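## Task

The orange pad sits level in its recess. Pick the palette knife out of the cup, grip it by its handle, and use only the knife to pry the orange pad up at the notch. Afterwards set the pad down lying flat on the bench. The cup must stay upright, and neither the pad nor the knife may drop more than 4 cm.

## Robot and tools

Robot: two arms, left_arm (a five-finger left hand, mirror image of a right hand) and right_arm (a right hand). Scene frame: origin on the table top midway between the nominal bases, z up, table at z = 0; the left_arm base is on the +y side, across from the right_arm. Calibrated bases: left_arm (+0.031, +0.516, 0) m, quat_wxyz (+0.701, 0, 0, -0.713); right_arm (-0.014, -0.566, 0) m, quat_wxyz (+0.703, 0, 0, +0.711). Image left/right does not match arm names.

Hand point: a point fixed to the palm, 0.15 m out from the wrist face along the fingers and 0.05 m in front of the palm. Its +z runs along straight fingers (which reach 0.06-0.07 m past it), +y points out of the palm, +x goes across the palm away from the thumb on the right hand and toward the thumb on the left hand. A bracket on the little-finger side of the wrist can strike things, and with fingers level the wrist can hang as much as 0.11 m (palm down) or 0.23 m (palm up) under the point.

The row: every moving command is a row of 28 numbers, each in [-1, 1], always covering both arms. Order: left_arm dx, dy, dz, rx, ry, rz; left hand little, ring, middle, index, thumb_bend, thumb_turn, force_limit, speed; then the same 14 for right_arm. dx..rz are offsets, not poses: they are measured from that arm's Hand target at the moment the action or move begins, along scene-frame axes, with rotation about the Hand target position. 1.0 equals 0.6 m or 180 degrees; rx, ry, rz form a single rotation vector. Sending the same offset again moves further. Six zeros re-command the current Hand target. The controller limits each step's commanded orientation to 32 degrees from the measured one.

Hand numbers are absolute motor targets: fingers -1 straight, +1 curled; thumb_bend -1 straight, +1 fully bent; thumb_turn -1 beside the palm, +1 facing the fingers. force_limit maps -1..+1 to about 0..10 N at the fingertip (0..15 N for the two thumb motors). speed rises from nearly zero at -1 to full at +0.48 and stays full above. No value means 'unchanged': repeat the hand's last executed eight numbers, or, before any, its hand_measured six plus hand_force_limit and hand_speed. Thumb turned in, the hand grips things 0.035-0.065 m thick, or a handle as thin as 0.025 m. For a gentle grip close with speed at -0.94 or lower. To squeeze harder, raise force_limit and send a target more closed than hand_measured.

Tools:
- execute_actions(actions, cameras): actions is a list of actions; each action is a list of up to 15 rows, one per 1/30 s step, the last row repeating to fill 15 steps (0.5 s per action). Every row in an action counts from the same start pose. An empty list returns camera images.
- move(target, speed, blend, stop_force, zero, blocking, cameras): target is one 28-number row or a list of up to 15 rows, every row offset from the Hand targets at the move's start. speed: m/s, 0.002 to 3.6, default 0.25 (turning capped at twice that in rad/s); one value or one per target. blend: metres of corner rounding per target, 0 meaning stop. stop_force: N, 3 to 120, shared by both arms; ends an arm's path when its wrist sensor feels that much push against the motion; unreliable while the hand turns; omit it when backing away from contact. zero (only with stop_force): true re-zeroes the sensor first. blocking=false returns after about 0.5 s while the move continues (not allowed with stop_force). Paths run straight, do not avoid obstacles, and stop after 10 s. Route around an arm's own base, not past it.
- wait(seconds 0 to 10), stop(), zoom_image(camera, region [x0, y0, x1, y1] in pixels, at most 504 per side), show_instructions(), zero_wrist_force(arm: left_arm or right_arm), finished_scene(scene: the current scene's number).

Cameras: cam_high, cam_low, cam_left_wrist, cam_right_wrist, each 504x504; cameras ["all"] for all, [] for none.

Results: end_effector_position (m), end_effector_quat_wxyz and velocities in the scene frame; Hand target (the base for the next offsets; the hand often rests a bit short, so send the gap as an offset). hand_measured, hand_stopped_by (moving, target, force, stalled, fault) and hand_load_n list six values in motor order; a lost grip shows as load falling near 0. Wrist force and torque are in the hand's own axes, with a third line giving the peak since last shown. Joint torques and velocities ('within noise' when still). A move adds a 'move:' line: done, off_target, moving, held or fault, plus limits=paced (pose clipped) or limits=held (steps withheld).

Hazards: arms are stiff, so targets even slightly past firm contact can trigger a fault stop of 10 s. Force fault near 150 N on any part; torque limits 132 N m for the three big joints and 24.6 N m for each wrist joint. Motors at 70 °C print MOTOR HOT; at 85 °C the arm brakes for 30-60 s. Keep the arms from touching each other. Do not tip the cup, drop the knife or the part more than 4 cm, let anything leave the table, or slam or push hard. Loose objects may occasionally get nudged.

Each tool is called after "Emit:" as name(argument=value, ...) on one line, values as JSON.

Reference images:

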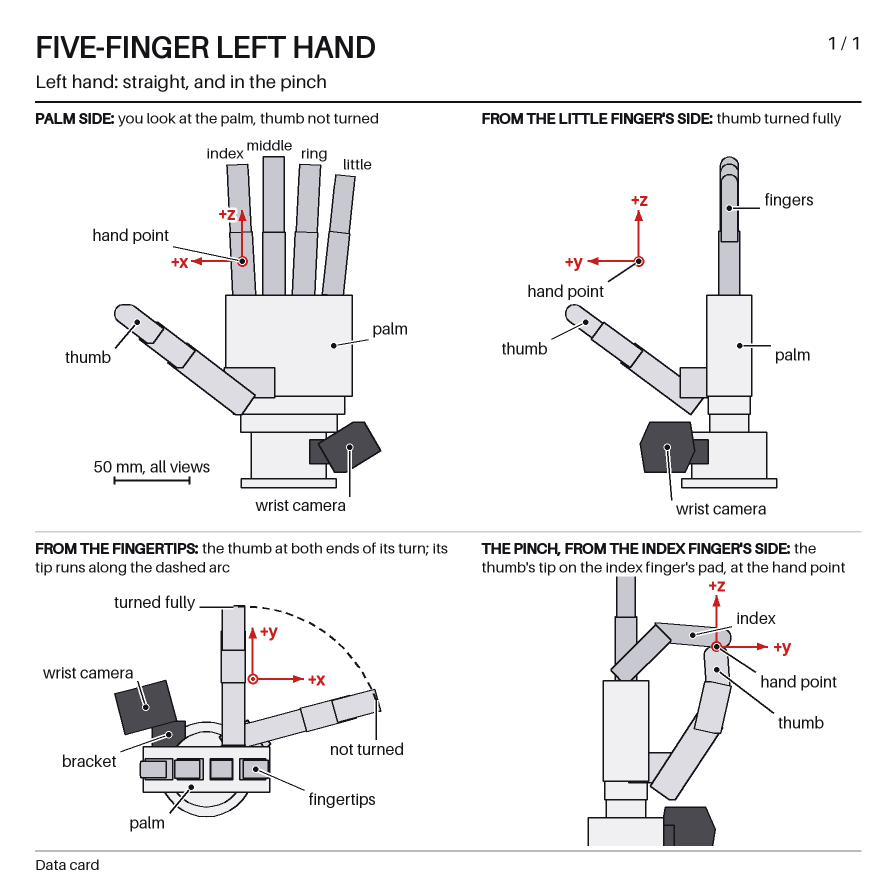

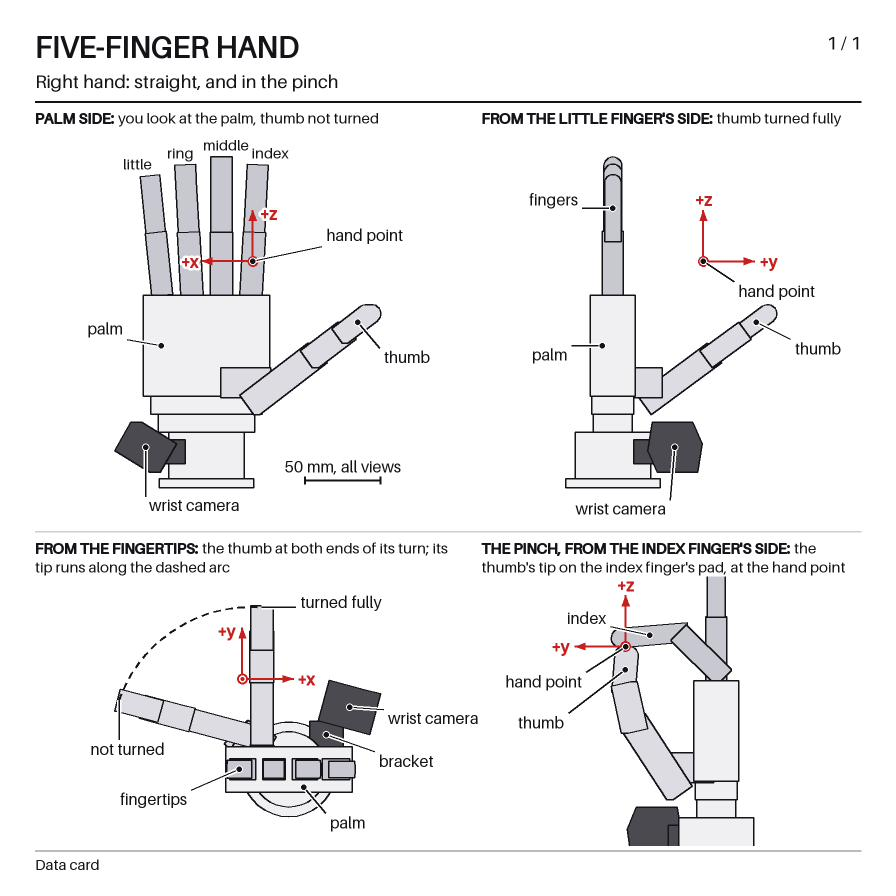

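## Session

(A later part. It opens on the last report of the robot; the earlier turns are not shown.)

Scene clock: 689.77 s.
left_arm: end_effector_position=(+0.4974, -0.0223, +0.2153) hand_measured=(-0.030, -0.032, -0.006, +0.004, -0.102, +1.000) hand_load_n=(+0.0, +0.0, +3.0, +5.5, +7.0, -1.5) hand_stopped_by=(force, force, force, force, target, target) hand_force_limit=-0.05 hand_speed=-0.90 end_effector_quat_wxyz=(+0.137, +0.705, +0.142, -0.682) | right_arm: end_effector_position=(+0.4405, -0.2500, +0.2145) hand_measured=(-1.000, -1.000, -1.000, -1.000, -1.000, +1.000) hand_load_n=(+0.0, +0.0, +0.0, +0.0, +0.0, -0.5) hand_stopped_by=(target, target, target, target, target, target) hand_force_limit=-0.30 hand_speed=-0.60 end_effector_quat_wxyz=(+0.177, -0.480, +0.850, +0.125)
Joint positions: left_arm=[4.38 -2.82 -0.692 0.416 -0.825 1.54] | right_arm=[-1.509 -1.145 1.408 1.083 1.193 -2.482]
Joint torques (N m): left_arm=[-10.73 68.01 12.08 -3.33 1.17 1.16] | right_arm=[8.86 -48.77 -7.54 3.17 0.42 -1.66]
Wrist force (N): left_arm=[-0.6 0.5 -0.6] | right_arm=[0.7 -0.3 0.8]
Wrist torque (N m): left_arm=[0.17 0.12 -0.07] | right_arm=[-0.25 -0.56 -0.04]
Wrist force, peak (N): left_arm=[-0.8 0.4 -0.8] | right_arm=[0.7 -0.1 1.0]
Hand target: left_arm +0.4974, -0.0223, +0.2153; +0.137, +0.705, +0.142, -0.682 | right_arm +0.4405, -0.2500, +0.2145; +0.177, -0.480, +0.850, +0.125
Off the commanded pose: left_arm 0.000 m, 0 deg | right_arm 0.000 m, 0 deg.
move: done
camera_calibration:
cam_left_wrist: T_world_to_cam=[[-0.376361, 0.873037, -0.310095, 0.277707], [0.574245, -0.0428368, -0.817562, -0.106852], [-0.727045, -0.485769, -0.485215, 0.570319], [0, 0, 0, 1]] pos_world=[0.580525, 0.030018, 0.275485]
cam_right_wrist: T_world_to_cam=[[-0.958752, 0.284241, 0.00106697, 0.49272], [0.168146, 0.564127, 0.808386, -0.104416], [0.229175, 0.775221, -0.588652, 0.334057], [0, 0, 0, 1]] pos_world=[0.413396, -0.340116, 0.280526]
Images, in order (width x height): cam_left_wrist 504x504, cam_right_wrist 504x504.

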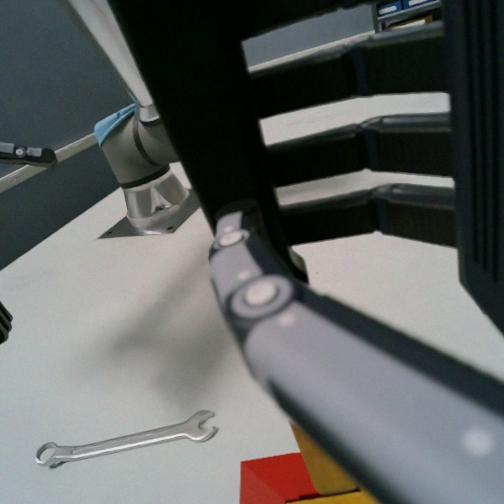

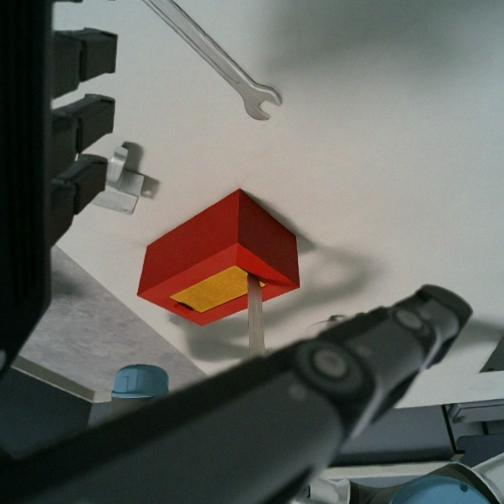

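Emit:
move(target=[0,0,-0.006667,0,0,0,0.3,0.3,0.45,0.45,-0.1,1,-0.05,-0.9,0,0,0,0,0,0,-1,-1,-1,-1,-1,1,-0.3,-0.6], speed=0.012, stop_force=4, cameras=["cam_left_wrist", "cam_right_wrist"])

Emit:
zoom_image(camera="cam_left_wrist", region=[290, 434, 390, 504])

Emit:
zoom_image(camera="cam_right_wrist", region=[230, 255, 290, 315])

Scene clock: 693.30 s.
left_arm: end_effector_position=(+0.4975, -0.0224, +0.2113) hand_measured=(-0.030, -0.032, -0.006, +0.004, -0.102, +1.000) hand_load_n=(+0.0, +0.0, +3.0, +5.5, +7.0, -1.5) hand_stopped_by=(force, force, force, force, target, target) hand_force_limit=-0.05 hand_speed=-0.90 end_effector_quat_wxyz=(+0.137, +0.705, +0.142, -0.682) | right_arm: end_effector_position=(+0.4405, -0.2500, +0.2145) hand_measured=(-1.000, -1.000, -1.000, -1.000, -1.000, +1.000) hand_load_n=(+0.0, +0.0, +0.0, +0.0, +0.0, +0.0) hand_stopped_by=(target, target, target, target, target, target) hand_force_limit=-0.30 hand_speed=-0.60 end_effector_quat_wxyz=(+0.177, -0.480, +0.850, +0.125)
Joint positions: left_arm=[4.38 -2.825 -0.692 0.421 -0.825 1.54] | right_arm=[-1.509 -1.145 1.408 1.083 1.193 -2.482]
Joint torques (N m): left_arm=[-10.67 66.81 24.61 -2.93 0.94 -1.97] | right_arm=[9.18 -49.01 -9.57 3.13 0.59 -1.51]
Wrist force (N): left_arm=[-0.5 0.4 -0.6] | right_arm=[0.7 -0.2 0.7]
Wrist torque (N m): left_arm=[0.16 0.10 -0.06] | right_arm=[-0.22 -0.55 -0.04]
Wrist force, peak (N): left_arm=[-0.8 0.5 -0.9] | right_arm=[0.8 0.0 1.0]
Hand target: left_arm +0.4974, -0.0223, +0.2113; +0.137, +0.705, +0.142, -0.682 | right_arm +0.4405, -0.2500, +0.2145; +0.177, -0.480, +0.850, +0.125
Off the commanded pose: left_arm 0.000 m, 0 deg | right_arm 0.000 m, 0 deg.
move: done
camera_calibration:
cam_left_wrist: T_world_to_cam=[[-0.376406, 0.873023, -0.310079, 0.276488], [0.574171, -0.0428428, -0.817613, -0.110065], [-0.72708, -0.485793, -0.485139, 0.568379], [0, 0, 0, 1]] pos_world=[0.580525, 0.030018, 0.271485]
cam_right_wrist: T_world_to_cam=[[-0.958752, 0.284241, 0.00106697, 0.49272], [0.168146, 0.564127, 0.808386, -0.104416], [0.229175, 0.775221, -0.588652, 0.334057], [0, 0, 0, 1]] pos_world=[0.413396, -0.340116, 0.280526]
Images, in order (width x height): cam_left_wrist 504x504, cam_right_wrist 504x504.

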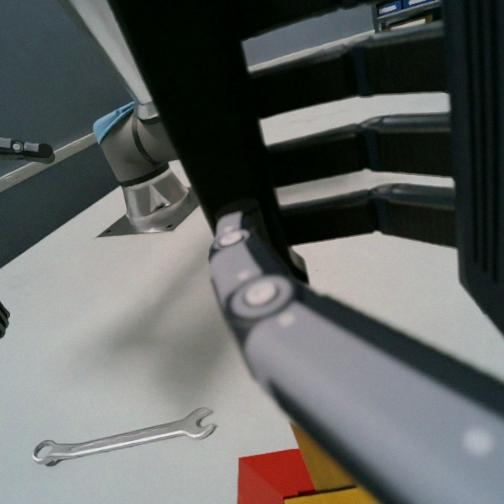

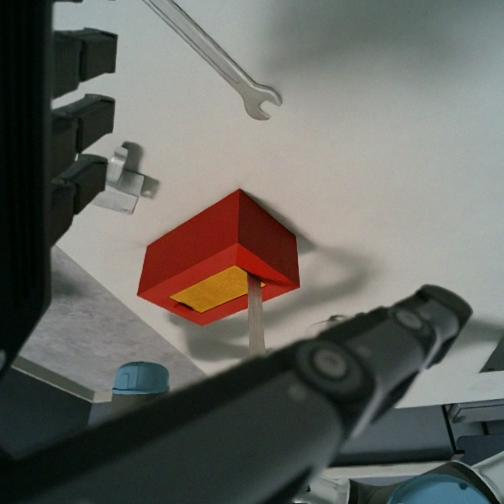

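Scaled by 5.040 from the camera's 504x504 image, which has a finer 720x720 frame.

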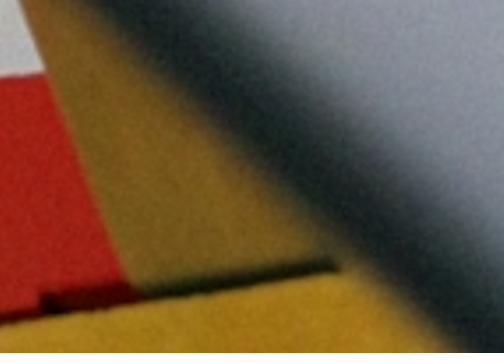

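Scaled by 8.400 from the camera's 504x504 image, which has a finer 720x720 frame.

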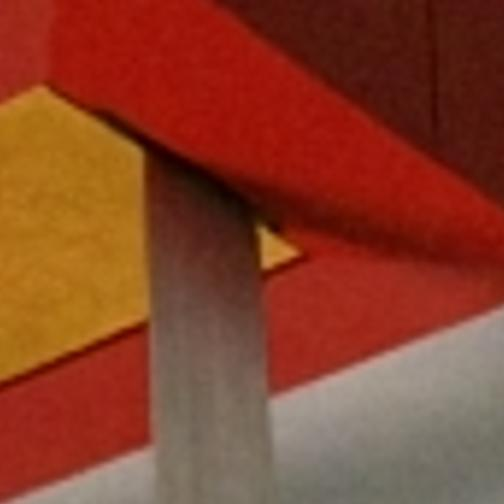

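Emit:
move(target=[0,0,-0.02,0,0,0,0.3,0.3,0.45,0.45,-0.1,1,-0.05,-0.9,0,0,0,0,0,0,-1,-1,-1,-1,-1,1,-0.3,-0.6], speed=0.012, stop_force=4, cameras=["cam_left_wrist", "cam_right_wrist"])

Emit:
zoom_image(camera="cam_left_wrist", region=[290, 434, 390, 504])

Emit:
zoom_image(camera="cam_right_wrist", region=[230, 255, 290, 315])

Scene clock: 697.77 s.
left_arm: end_effector_position=(+0.4974, -0.0224, +0.1993) hand_measured=(-0.030, -0.032, -0.006, +0.004, -0.102, +1.000) hand_load_n=(+0.0, +0.0, +3.0, +5.5, +7.0, -2.0) hand_stopped_by=(force, force, force, force, target, target) hand_force_limit=-0.05 hand_speed=-0.90 end_effector_quat_wxyz=(+0.137, +0.705, +0.142, -0.682) | right_arm: end_effector_position=(+0.4405, -0.2500, +0.2145) hand_measured=(-1.000, -1.000, -1.000, -1.000, -1.000, +1.000) hand_load_n=(+0.0, +0.0, +0.0, +0.0, +0.0, +0.0) hand_stopped_by=(target, target, target, target, target, target) hand_force_limit=-0.30 hand_speed=-0.60 end_effector_quat_wxyz=(+0.177, -0.480, +0.850, +0.125)
Joint positions: left_arm=[4.38 -2.842 -0.69 0.435 -0.825 1.54] | right_arm=[-1.509 -1.145 1.408 1.083 1.193 -2.482]
Joint torques (N m): left_arm=[-11.58 67.13 17.18 -3.04 -0.45 -2.31] | right_arm=[9.51 -48.29 -9.43 2.94 0.46 -1.47]
Wrist force (N): left_arm=[-1.0 0.4 -0.8] | right_arm=[0.6 0.0 0.7]
Wrist torque (N m): left_arm=[0.17 0.11 -0.07] | right_arm=[-0.19 -0.54 -0.04]
Wrist force, peak (N): left_arm=[-1.8 0.3 -0.6] | right_arm=[0.6 0.1 1.1]
Hand target: left_arm +0.4974, -0.0223, +0.1993; +0.137, +0.705, +0.142, -0.682 | right_arm +0.4405, -0.2500, +0.2145; +0.177, -0.480, +0.850, +0.125
Off the commanded pose: left_arm 0.000 m, 0 deg | right_arm 0.000 m, 0 deg.
move: done
camera_calibration:
cam_left_wrist: T_world_to_cam=[[-0.376344, 0.873035, -0.310119, 0.272773], [0.574257, -0.0428627, -0.817553, -0.119859], [-0.727045, -0.485769, -0.485215, 0.562604], [0, 0, 0, 1]] pos_world=[0.580525, 0.0300181, 0.259585]
cam_right_wrist: T_world_to_cam=[[-0.958752, 0.284241, 0.00106697, 0.49272], [0.168146, 0.564127, 0.808386, -0.104416], [0.229175, 0.775221, -0.588652, 0.334057], [0, 0, 0, 1]] pos_world=[0.413396, -0.340116, 0.280526]
Images, in order (width x height): cam_left_wrist 504x504, cam_right_wrist 504x504.

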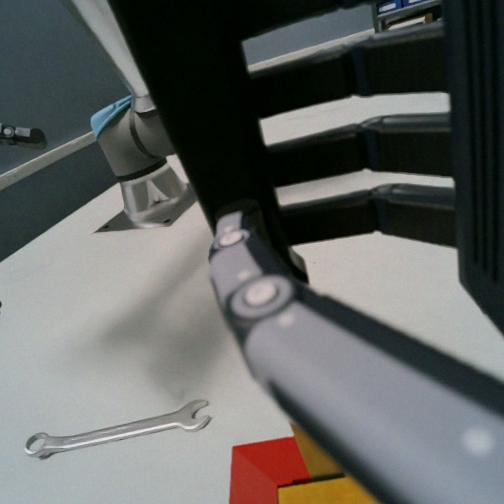

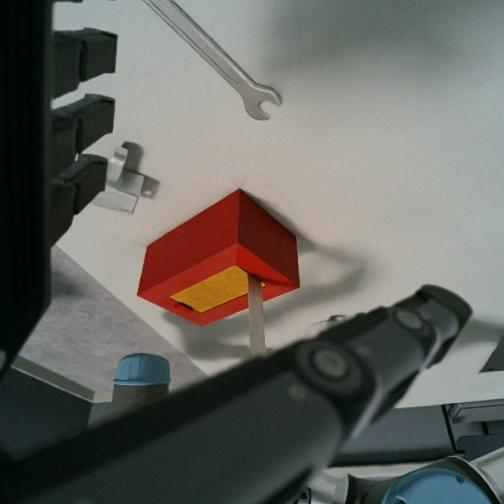

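Scaled by 5.040 from the camera's 504x504 image, which has a finer 720x720 frame.

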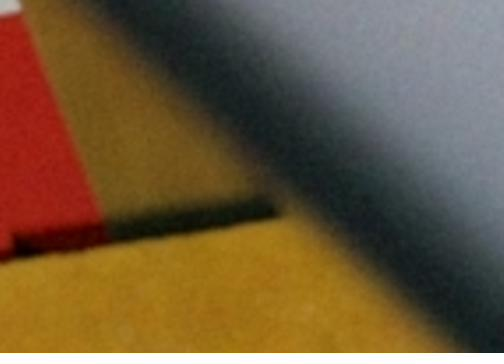

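Scaled by 8.400 from the camera's 504x504 image, which has a finer 720x720 frame.

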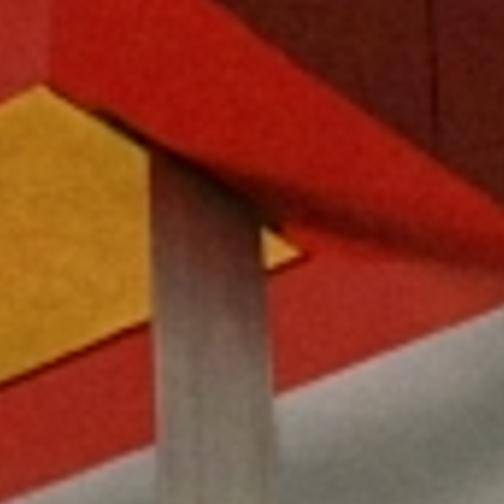

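Emit:
move(target=[0,0,-0.01667,0,0,0,0.3,0.3,0.45,0.45,-0.1,1,-0.05,-0.9,0,0,0,0,0,0,-1,-1,-1,-1,-1,1,-0.3,-0.6], speed=0.012, stop_force=4, cameras=["cam_left_wrist", "cam_right_wrist"])

Emit:
zoom_image(camera="cam_left_wrist", region=[290, 404, 390, 504])

Emit:
zoom_image(camera="cam_right_wrist", region=[230, 255, 290, 315])

Scene clock: 701.60 s.
left_arm: end_effector_position=(+0.4974, -0.0223, +0.1988) hand_measured=(-0.030, -0.032, -0.006, +0.004, -0.102, +1.000) hand_load_n=(+0.0, +0.0, +3.0, +5.5, +7.0, -2.5) hand_stopped_by=(force, force, force, force, target, target) hand_force_limit=-0.05 hand_speed=-0.90 end_effector_quat_wxyz=(+0.137, +0.705, +0.142, -0.682) | right_arm: end_effector_position=(+0.4405, -0.2500, +0.2145) hand_measured=(-1.000, -1.000, -1.000, -1.000, -1.000, +1.000) hand_load_n=(+0.0, +0.0, +0.0, +0.0, +0.0, +0.0) hand_stopped_by=(target, target, target, target, target, target) hand_force_limit=-0.30 hand_speed=-0.60 end_effector_quat_wxyz=(+0.177, -0.480, +0.850, +0.125)
Joint positions: left_arm=[4.38 -2.843 -0.69 0.436 -0.825 1.54] | right_arm=[-1.509 -1.145 1.408 1.083 1.193 -2.482]
Joint torques (N m): left_arm=[-10.69 62.52 14.06 -2.31 -1.07 -2.63] | right_arm=[8.48 -48.77 -9.65 3.12 0.54 -1.55]
Wrist force (N): left_arm=[-5.3 0.4 -0.6] | right_arm=[0.5 -0.1 0.9]
Wrist torque (N m): left_arm=[0.20 0.05 -0.08] | right_arm=[-0.22 -0.53 -0.05]
Wrist force, peak (N): left_arm=[-9.4 -0.1 -0.4] | right_arm=[0.7 -0.2 1.0]
Hand target: left_arm +0.4974, -0.0223, +0.1988; +0.137, +0.705, +0.142, -0.682 (not the last commanded pose) | right_arm +0.4405, -0.2500, +0.2145; +0.177, -0.480, +0.850, +0.125
Off the commanded pose: left_arm 0.009 m, 0 deg | right_arm 0.000 m, 0 deg.
move: contact (left_arm)
camera_calibration:
cam_left_wrist: T_world_to_cam=[[-0.376379, 0.873042, -0.31006, 0.272591], [0.57413, -0.0428707, -0.817641, -0.120253], [-0.727127, -0.485758, -0.485104, 0.562332], [0, 0, 0, 1]] pos_world=[0.580525, 0.0300181, 0.258985]
cam_right_wrist: T_world_to_cam=[[-0.958752, 0.284241, 0.00106697, 0.49272], [0.168146, 0.564127, 0.808386, -0.104416], [0.229175, 0.775221, -0.588652, 0.334057], [0, 0, 0, 1]] pos_world=[0.413396, -0.340116, 0.280526]
Images, in order (width x height): cam_left_wrist 504x504, cam_right_wrist 504x504.

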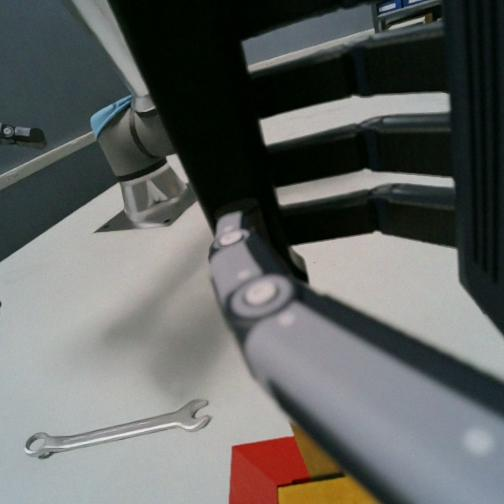

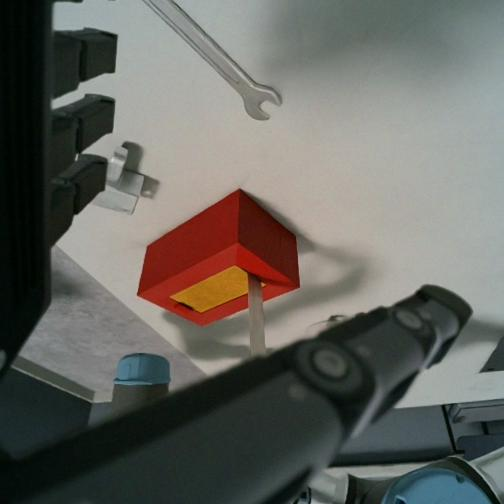

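Scaled by 5.040 from the camera's 504x504 image, which has a finer 720x720 frame.

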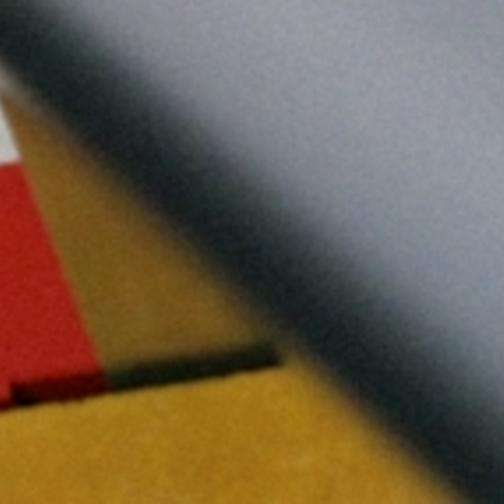

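Scaled by 8.400 from the camera's 504x504 image, which has a finer 720x720 frame.

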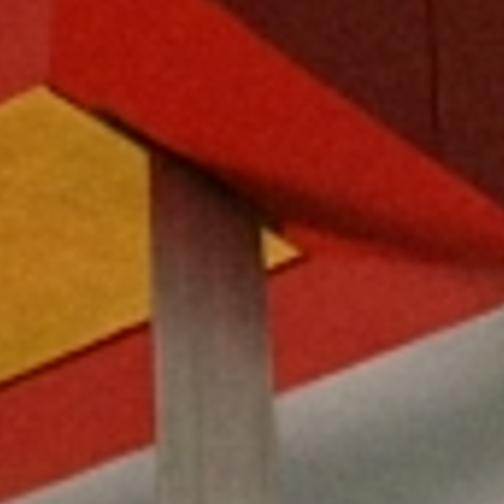

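Emit:
move(target=[-0.01337,-0.00563,0.00083,0.00862,-0.02048,0,0.3,0.3,0.45,0.45,-0.1,1,-0.05,-0.9,0,0,0,0,0,0,-1,-1,-1,-1,-1,1,-0.3,-0.6], speed=0.02, cameras=["cam_left_wrist", "cam_right_wrist"])

Emit:
zoom_image(camera="cam_left_wrist", region=[270, 404, 370, 504])

Emit:
zoom_image(camera="cam_right_wrist", region=[230, 255, 290, 315])

Scene clock: 714.03 s.
left_arm: end_effector_position=(+0.4894, -0.0258, +0.1994) hand_measured=(-0.030, -0.032, -0.006, +0.004, -0.102, +1.000) hand_load_n=(+0.0, +0.0, +3.0, +5.5, +7.0, -1.5) hand_stopped_by=(force, force, force, force, target, target) hand_force_limit=-0.05 hand_speed=-0.90 end_effector_quat_wxyz=(+0.132, +0.728, +0.147, -0.656) | right_arm: end_effector_position=(+0.4405, -0.2500, +0.2145) hand_measured=(-1.000, -1.000, -1.000, -1.000, -1.000, +1.000) hand_load_n=(+0.0, +0.0, -0.5, +0.0, +0.0, -0.5) hand_stopped_by=(target, target, target, target, target, target) hand_force_limit=-0.30 hand_speed=-0.60 end_effector_quat_wxyz=(+0.177, -0.480, +0.850, +0.125)
Joint positions: left_arm=[4.369 -2.825 -0.676 0.501 -0.818 1.473] | right_arm=[-1.509 -1.145 1.408 1.083 1.193 -2.482]
Joint torques (N m): left_arm=[-5.67 57.11 18.73 -3.05 1.55 1.95] | right_arm=[8.88 -48.45 -9.71 3.17 0.49 -1.39]
Wrist force (N): left_arm=[-0.6 0.6 -0.4] | right_arm=[0.4 -0.1 0.8]
Wrist torque (N m): left_arm=[0.16 0.13 -0.07] | right_arm=[-0.22 -0.51 -0.06]
Wrist force, peak (N): left_arm=[-5.4 0.1 -0.3] | right_arm=[0.7 0.0 1.0]
Hand target: left_arm +0.4894, -0.0257, +0.1993; +0.132, +0.728, +0.147, -0.657 | right_arm +0.4405, -0.2500, +0.2145; +0.177, -0.480, +0.850, +0.125
Off the commanded pose: left_arm 0.000 m, 0 deg | right_arm 0.000 m, 0 deg.
move: done
camera_calibration:
cam_left_wrist: T_world_to_cam=[[-0.356421, 0.881473, -0.309788, 0.26313], [0.625755, -0.0210113, -0.779737, -0.147575], [-0.693826, -0.471766, -0.544097, 0.55087], [0, 0, 0, 1]] pos_world=[0.568339, 0.0248394, 0.266172]
cam_right_wrist: T_world_to_cam=[[-0.958752, 0.284241, 0.00106697, 0.49272], [0.168146, 0.564127, 0.808386, -0.104416], [0.229175, 0.775221, -0.588652, 0.334057], [0, 0, 0, 1]] pos_world=[0.413396, -0.340116, 0.280526]
Images, in order (width x height): cam_left_wrist 504x504, cam_right_wrist 504x504.

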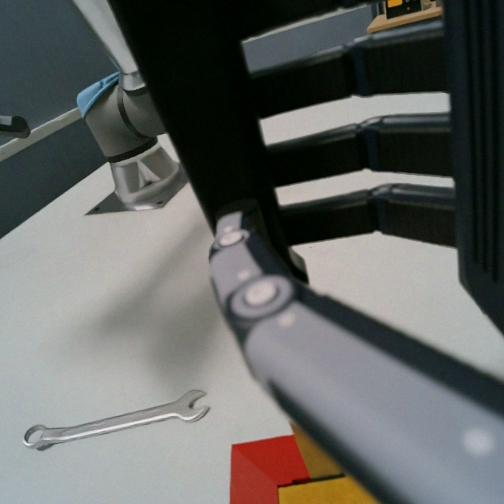

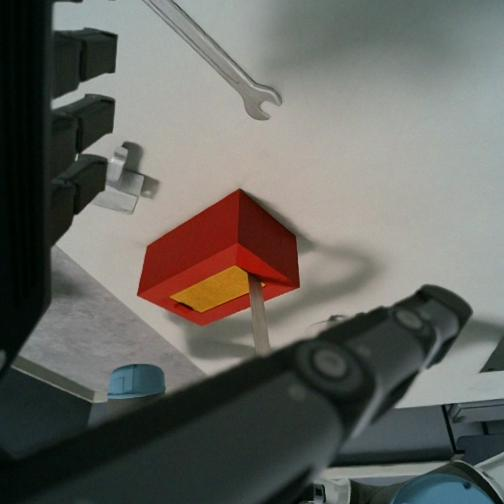

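Scaled by 5.040 from the camera's 504x504 image, which has a finer 720x720 frame.

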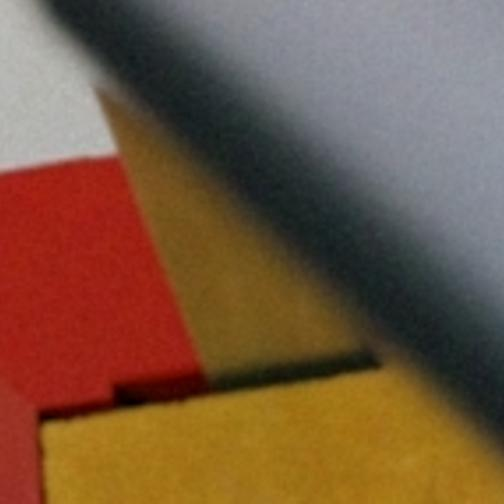

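Scaled by 8.400 from the camera's 504x504 image, which has a finer 720x720 frame.

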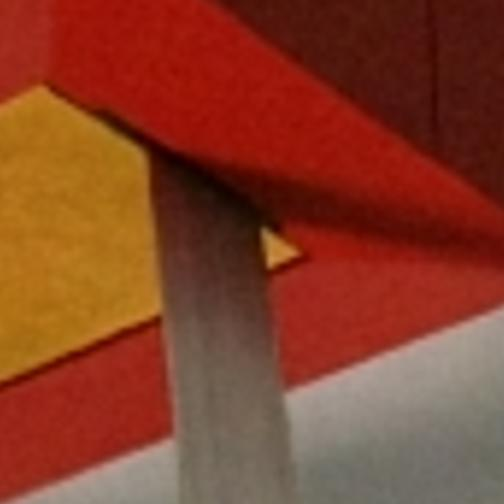

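Emit:
move(target=[-0.0168,-0.00707,-0.0015,0.01078,-0.0256,0,0.3,0.3,0.45,0.45,-0.1,1,-0.05,-0.9,0,0,0,0,0,0,-1,-1,-1,-1,-1,1,-0.3,-0.6], speed=0.02, cameras=["cam_left_wrist", "cam_right_wrist"])

Emit:
zoom_image(camera="cam_left_wrist", region=[270, 404, 370, 504])

Emit:
zoom_image(camera="cam_right_wrist", region=[230, 255, 290, 315])

Scene clock: 719.80 s.
left_arm: end_effector_position=(+0.4793, -0.0300, +0.1985) hand_measured=(-0.030, -0.032, -0.006, +0.004, -0.102, +1.000) hand_load_n=(+0.0, +0.0, +2.5, +6.5, +7.0, -0.5) hand_stopped_by=(force, force, force, force, target, target) hand_force_limit=-0.05 hand_speed=-0.90 end_effector_quat_wxyz=(+0.125, +0.756, +0.152, -0.624) | right_arm: end_effector_position=(+0.4405, -0.2500, +0.2145) hand_measured=(-1.000, -1.000, -1.000, -1.000, -1.000, +1.000) hand_load_n=(+0.0, +0.0, +0.0, +0.0, +0.0, +0.0) hand_stopped_by=(target, target, target, target, target, target) hand_force_limit=-0.30 hand_speed=-0.60 end_effector_quat_wxyz=(+0.177, -0.480, +0.850, +0.125)
Joint positions: left_arm=[4.354 -2.802 -0.661 0.585 -0.815 1.388] | right_arm=[-1.509 -1.145 1.408 1.083 1.193 -2.482]
Joint torques (N m): left_arm=[-5.18 57.01 18.91 -3.79 2.36 2.35] | right_arm=[7.91 -47.54 -9.45 3 0.65 -1.42]
Wrist force (N): left_arm=[-0.3 0.3 -0.4] | right_arm=[0.5 -0.1 0.8]
Wrist torque (N m): left_arm=[0.13 0.08 -0.06] | right_arm=[-0.22 -0.53 -0.05]
Wrist force, peak (N): left_arm=[-0.8 0.5 -0.7] | right_arm=[0.7 -0.1 1.0]
Hand target: left_arm +0.4793, -0.0300, +0.1984; +0.126, +0.756, +0.152, -0.624 | right_arm +0.4405, -0.2500, +0.2145; +0.177, -0.480, +0.850, +0.125
Off the commanded pose: left_arm 0.000 m, 0 deg | right_arm 0.000 m, 0 deg.
move: done
camera_calibration:
cam_left_wrist: T_world_to_cam=[[-0.331549, 0.891944, -0.307427, 0.250915], [0.686401, 0.00449762, -0.727209, -0.180767], [-0.647247, -0.452124, -0.613722, 0.533552], [0, 0, 0, 1]] pos_world=[0.55261, 0.0182427, 0.273135]
cam_right_wrist: T_world_to_cam=[[-0.958752, 0.284241, 0.00106697, 0.49272], [0.168146, 0.564127, 0.808386, -0.104416], [0.229175, 0.775221, -0.588652, 0.334057], [0, 0, 0, 1]] pos_world=[0.413396, -0.340116, 0.280526]
Images, in order (width x height): cam_left_wrist 504x504, cam_right_wrist 504x504.

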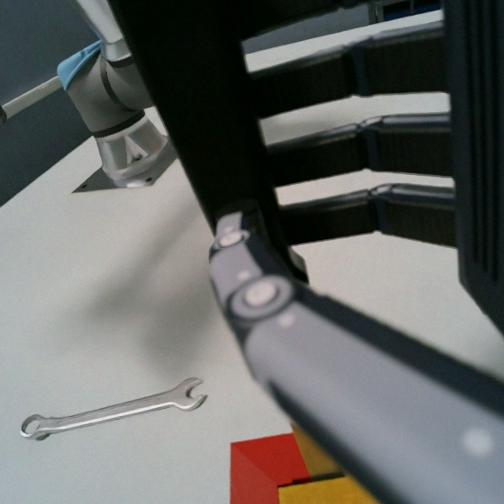

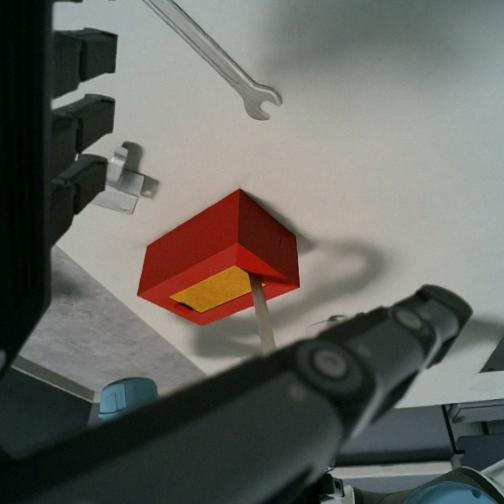

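Scaled by 5.040 from the camera's 504x504 image, which has a finer 720x720 frame.

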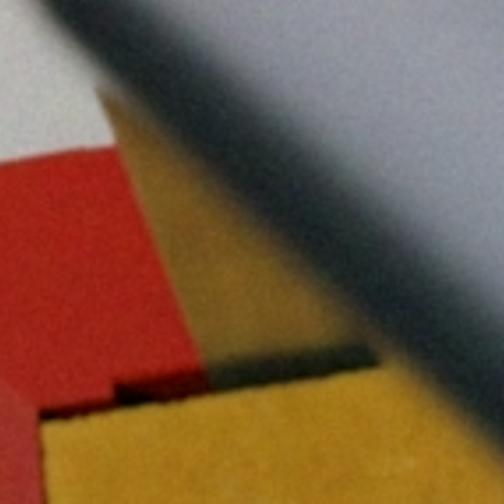

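Scaled by 8.400 from the camera's 504x504 image, which has a finer 720x720 frame.

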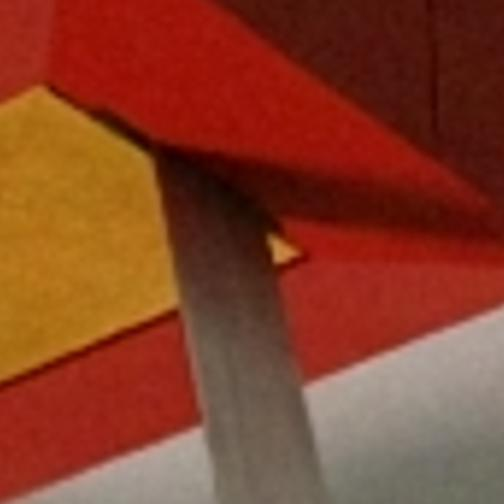

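Emit:
move(target=[-0.01986,-0.00836,-0.00413,0.01293,-0.03072,0,0.3,0.3,0.45,0.45,-0.1,1,-0.05,-0.9,0,0,0,0,0,0,-1,-1,-1,-1,-1,1,-0.3,-0.6], speed=0.02, cameras=["cam_left_wrist", "cam_right_wrist"])

Emit:
zoom_image(camera="cam_left_wrist", region=[270, 404, 370, 504])

Emit:
zoom_image(camera="cam_right_wrist", region=[230, 255, 290, 315])

Scene clock: 726.90 s.
left_arm: end_effector_position=(+0.4674, -0.0350, +0.1960) hand_measured=(-0.030, -0.032, -0.006, +0.004, -0.102, +1.000) hand_load_n=(+0.0, +0.0, +2.5, +6.5, +7.5, +0.0) hand_stopped_by=(force, force, force, force, target, target) hand_force_limit=-0.05 hand_speed=-0.90 end_effector_quat_wxyz=(+0.117, +0.788, +0.159, -0.584) | right_arm: end_effector_position=(+0.4405, -0.2500, +0.2145) hand_measured=(-1.000, -1.000, -1.000, -1.000, -1.000, +1.000) hand_load_n=(+0.0, +0.0, +0.0, +0.0, -0.5, +0.0) hand_stopped_by=(target, target, target, target, target, target) hand_force_limit=-0.30 hand_speed=-0.60 end_effector_quat_wxyz=(+0.177, -0.480, +0.850, +0.125)
Joint positions: left_arm=[4.333 -2.774 -0.647 0.689 -0.82 1.282] | right_arm=[-1.509 -1.145 1.408 1.083 1.193 -2.482]
Joint torques (N m): left_arm=[-3.2 56.16 20.31 -4.35 -0.36 2.15] | right_arm=[9.31 -48.11 -9.38 3.09 0.64 -1.31]
Wrist force (N): left_arm=[-0.3 0.3 -0.5] | right_arm=[0.4 -0.1 0.8]
Wrist torque (N m): left_arm=[0.14 0.11 -0.08] | right_arm=[-0.21 -0.51 -0.06]
Wrist force, peak (N): left_arm=[-1.0 0.4 -0.1] | right_arm=[0.8 -0.2 1.1]
Hand target: left_arm +0.4674, -0.0350, +0.1959; +0.117, +0.788, +0.159, -0.584 | right_arm +0.4405, -0.2500, +0.2145; +0.177, -0.480, +0.850, +0.125
Off the commanded pose: left_arm 0.000 m, 0 deg | right_arm 0.000 m, 0 deg.
move: done
camera_calibration:
cam_left_wrist: T_world_to_cam=[[-0.302081, 0.904334, -0.301541, 0.23616], [0.753245, 0.0325643, -0.656933, -0.218379], [-0.584268, -0.425581, -0.691022, 0.508683], [0, 0, 0, 1]] pos_world=[0.533039, 0.0100291, 0.279263]
cam_right_wrist: T_world_to_cam=[[-0.958752, 0.284241, 0.00106697, 0.49272], [0.168146, 0.564127, 0.808386, -0.104416], [0.229175, 0.775221, -0.588652, 0.334057], [0, 0, 0, 1]] pos_world=[0.413396, -0.340116, 0.280526]
Images, in order (width x height): cam_left_wrist 504x504, cam_right_wrist 504x504.

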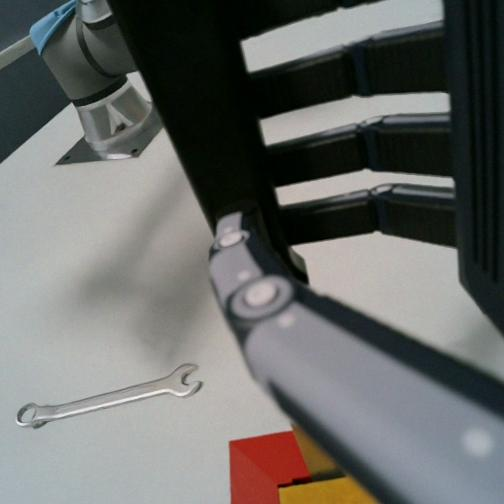

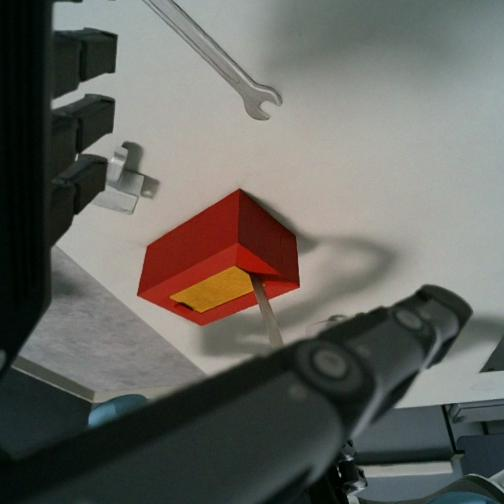

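Scaled by 5.040 from the camera's 504x504 image, which has a finer 720x720 frame.

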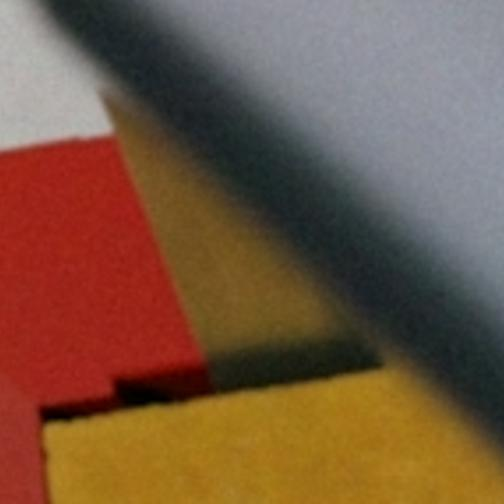

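Scaled by 8.400 from the camera's 504x504 image, which has a finer 720x720 frame.

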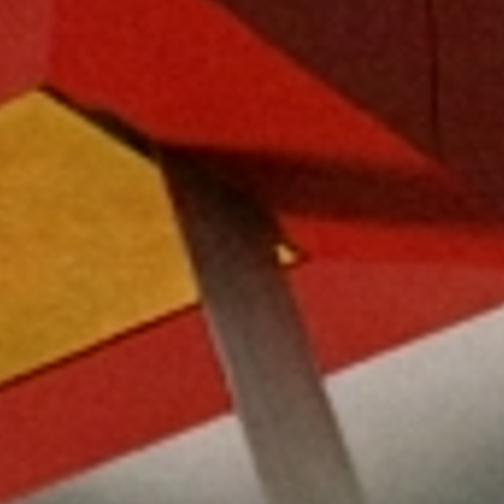

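Emit:
move(target=[-0.02243,-0.00944,-0.00767,0.01509,-0.03584,0,0.3,0.3,0.45,0.45,-0.1,1,-0.05,-0.9,0,0,0,0,0,0,-1,-1,-1,-1,-1,1,-0.3,-0.6], speed=0.02, cameras=["cam_left_wrist", "cam_right_wrist"])

Emit:
zoom_image(camera="cam_left_wrist", region=[270, 404, 370, 504])

Emit:
zoom_image(camera="cam_right_wrist", region=[230, 255, 290, 315])

Scene clock: 736.27 s.
left_arm: end_effector_position=(+0.4539, -0.0407, +0.1914) hand_measured=(-0.030, -0.032, -0.006, +0.004, -0.102, +1.000) hand_load_n=(+0.0, +0.0, +1.5, +7.0, +7.0, +0.0) hand_stopped_by=(force, force, force, force, target, target) hand_force_limit=-0.05 hand_speed=-0.90 end_effector_quat_wxyz=(+0.107, +0.822, +0.166, -0.535) end_effector_velocity=(+0.000, +0.000, +0.001) end_effector_angular_velocity=(-0.001, +0.003, -0.001) | right_arm: end_effector_position=(+0.4405, -0.2500, +0.2145) hand_measured=(-1.000, -1.000, -1.000, -1.000, -1.000, +1.000) hand_load_n=(+0.0, +0.0, +0.0, +0.0, +0.0, +0.0) hand_stopped_by=(target, target, target, target, target, target) hand_force_limit=-0.30 hand_speed=-0.60 end_effector_quat_wxyz=(+0.177, -0.480, +0.850, +0.125)
Joint positions: left_arm=[4.304 -2.739 -0.639 0.814 -0.836 1.158] | right_arm=[-1.509 -1.145 1.408 1.083 1.193 -2.482]
Joint velocities: left_arm=[0 0 0 -0.005 0 0.003] | right_arm=[within noise]
Joint torques (N m): left_arm=[-1.67 55.18 22.02 -4.35 0.68 2.15] | right_arm=[8.27 -47.49 -10.91 2.91 0.58 -1.4]
Wrist force (N): left_arm=[-0.3 0.5 -1.7] | right_arm=[0.5 -0.2 0.8]
Wrist torque (N m): left_arm=[0.12 0.05 -0.07] | right_arm=[-0.24 -0.53 -0.05]
Wrist force, peak (N): left_arm=[-3.9 0.2 -1.0] | right_arm=[0.6 -0.2 1.1]
Hand target: left_arm +0.4540, -0.0406, +0.1913; +0.107, +0.822, +0.166, -0.535 | right_arm +0.4405, -0.2500, +0.2145; +0.177, -0.480, +0.850, +0.125
Off the commanded pose: left_arm 0.000 m, 0 deg | right_arm 0.000 m, 0 deg.
move: done
camera_calibration:
cam_left_wrist: T_world_to_cam=[[-0.268685, 0.918412, -0.290392, 0.219085], [0.822149, 0.0615814, -0.565932, -0.258543], [-0.501876, -0.390803, -0.771617, 0.474637], [0, 0, 0, 1]] pos_world=[0.509635, 0.00020085, 0.283541]
cam_right_wrist: T_world_to_cam=[[-0.958752, 0.284241, 0.00106697, 0.49272], [0.168146, 0.564127, 0.808386, -0.104416], [0.229175, 0.775221, -0.588652, 0.334057], [0, 0, 0, 1]] pos_world=[0.413396, -0.340116, 0.280526]
Images, in order (width x height): cam_left_wrist 504x504, cam_right_wrist 504x504.

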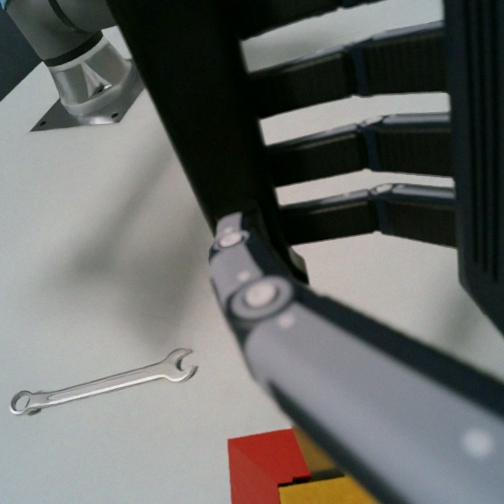

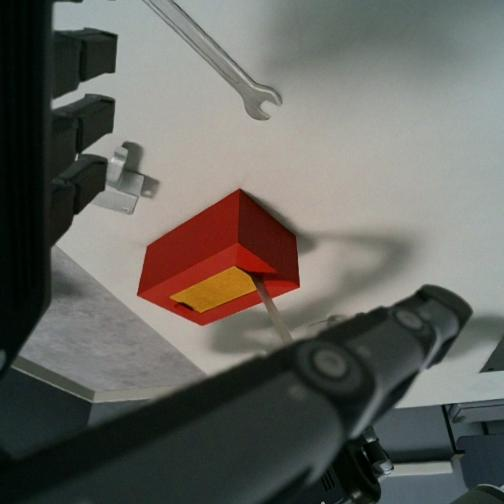

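Scaled by 5.040 from the camera's 504x504 image, which has a finer 720x720 frame.

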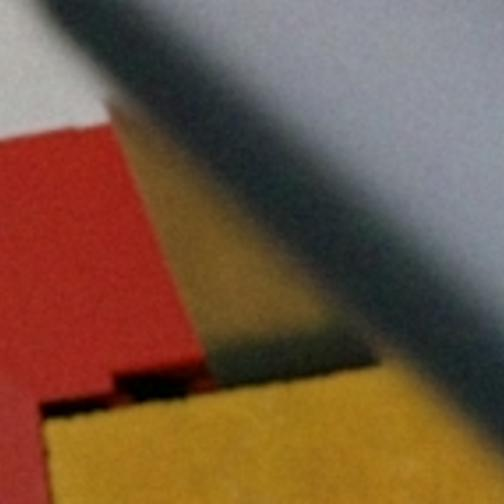

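Scaled by 8.400 from the camera's 504x504 image, which has a finer 720x720 frame.

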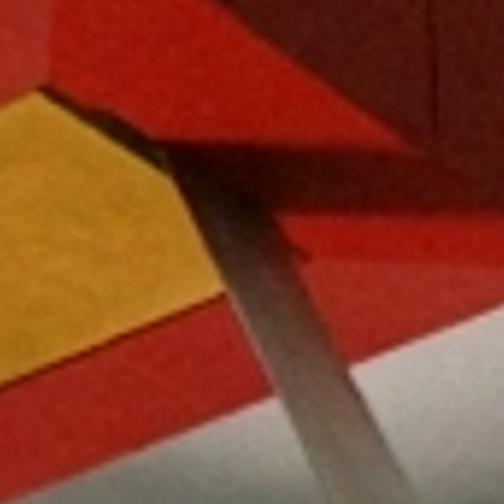

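Emit:
move(target=[-0.02427,-0.01022,-0.01217,0.01724,-0.04096,0,0.3,0.3,0.45,0.45,-0.1,1,-0.05,-0.9,0,0,0,0,0,0,-1,-1,-1,-1,-1,1,-0.3,-0.6], speed=0.02, cameras=["cam_left_wrist", "cam_right_wrist"])

Emit:
zoom_image(camera="cam_left_wrist", region=[270, 404, 370, 504])

Emit:
zoom_image(camera="cam_right_wrist", region=[230, 255, 290, 315])

Scene clock: 743.87 s.
left_arm: end_effector_position=(+0.4393, -0.0468, +0.1840) hand_measured=(-0.030, -0.032, -0.006, +0.004, -0.102, +1.000) hand_load_n=(+0.0, +0.0, +1.0, +7.5, +7.0, -1.0) hand_stopped_by=(force, force, force, force, target, target) hand_force_limit=-0.05 hand_speed=-0.90 end_effector_quat_wxyz=(+0.095, +0.857, +0.173, -0.476) | right_arm: end_effector_position=(+0.4405, -0.2500, +0.2145) hand_measured=(-1.000, -1.000, -1.000, -1.000, -1.000, +1.000) hand_load_n=(+0.0, +0.0, +0.0, +0.0, +0.0, +0.0) hand_stopped_by=(target, target, target, target, target, target) hand_force_limit=-0.30 hand_speed=-0.60 end_effector_quat_wxyz=(+0.177, -0.480, +0.850, +0.125)
Joint positions: left_arm=[4.266 -2.694 -0.643 0.958 -0.872 1.019] | right_arm=[-1.509 -1.145 1.408 1.083 1.193 -2.482]
Joint torques (N m): left_arm=[0.79 49.33 6.21 -3.64 0.55 2.12] | right_arm=[7.88 -48.15 -10.82 3.09 0.57 -1.19]
Wrist force (N): left_arm=[-6.1 0.1 -2.7] | right_arm=[0.5 -0.1 0.8]
Wrist torque (N m): left_arm=[0.12 -0.07 -0.09] | right_arm=[-0.22 -0.53 -0.05]
Wrist force, peak (N): left_arm=[-7.8 -0.1 -2.9] | right_arm=[0.8 -0.3 0.9]
Hand target: left_arm +0.4394, -0.0468, +0.1840; +0.096, +0.857, +0.173, -0.476 | right_arm +0.4405, -0.2500, +0.2145; +0.177, -0.480, +0.850, +0.125
Off the commanded pose: left_arm 0.000 m, 0 deg | right_arm 0.000 m, 0 deg.
move: done
camera_calibration:
cam_left_wrist: T_world_to_cam=[[-0.232458, 0.933658, -0.272482, 0.20017], [0.887751, 0.0892345, -0.451591, -0.298983], [-0.397317, -0.346873, -0.849599, 0.429765], [0, 0, 0, 1]] pos_world=[0.482706, -0.0111374, 0.284653]
cam_right_wrist: T_world_to_cam=[[-0.958752, 0.284241, 0.00106697, 0.49272], [0.168146, 0.564127, 0.808386, -0.104416], [0.229175, 0.775221, -0.588652, 0.334057], [0, 0, 0, 1]] pos_world=[0.413396, -0.340116, 0.280526]
Images, in order (width x height): cam_left_wrist 504x504, cam_right_wrist 504x504.

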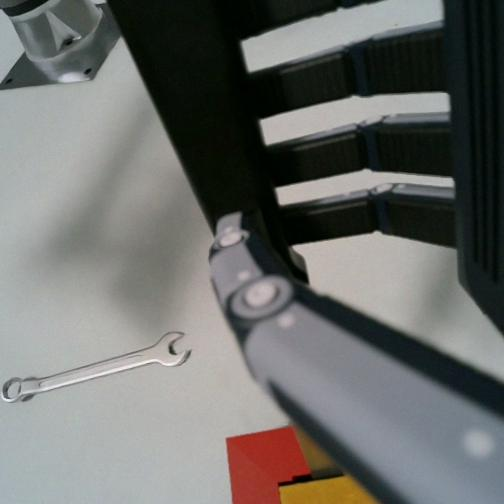

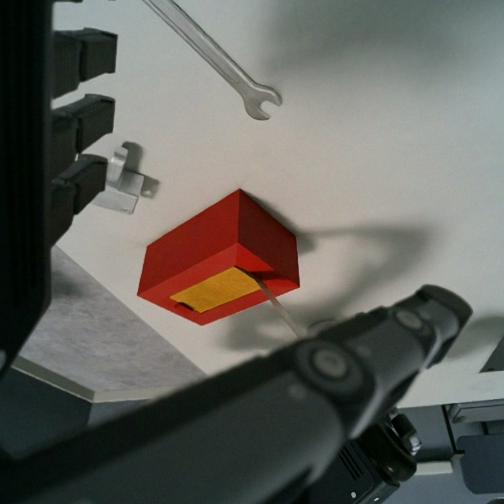

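Scaled by 5.040 from the camera's 504x504 image, which has a finer 720x720 frame.

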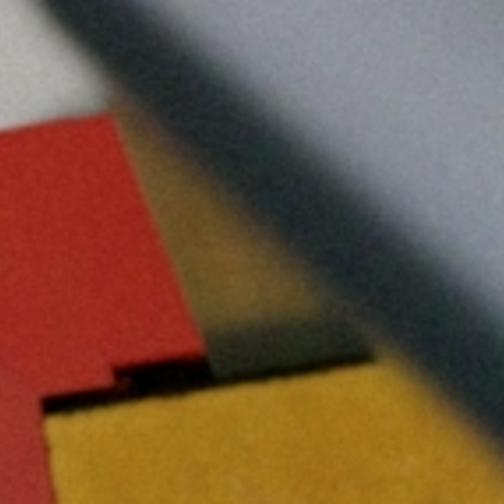

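Scaled by 8.400 from the camera's 504x504 image, which has a finer 720x720 frame.

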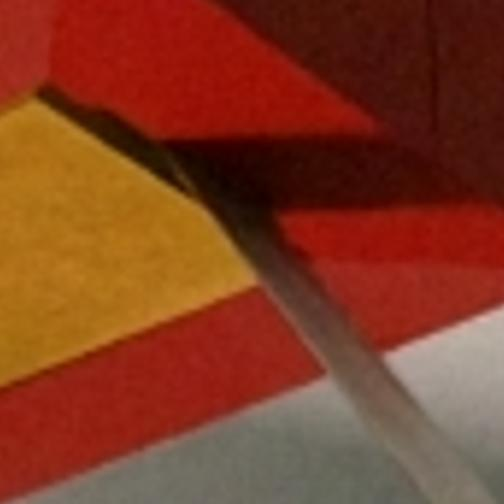

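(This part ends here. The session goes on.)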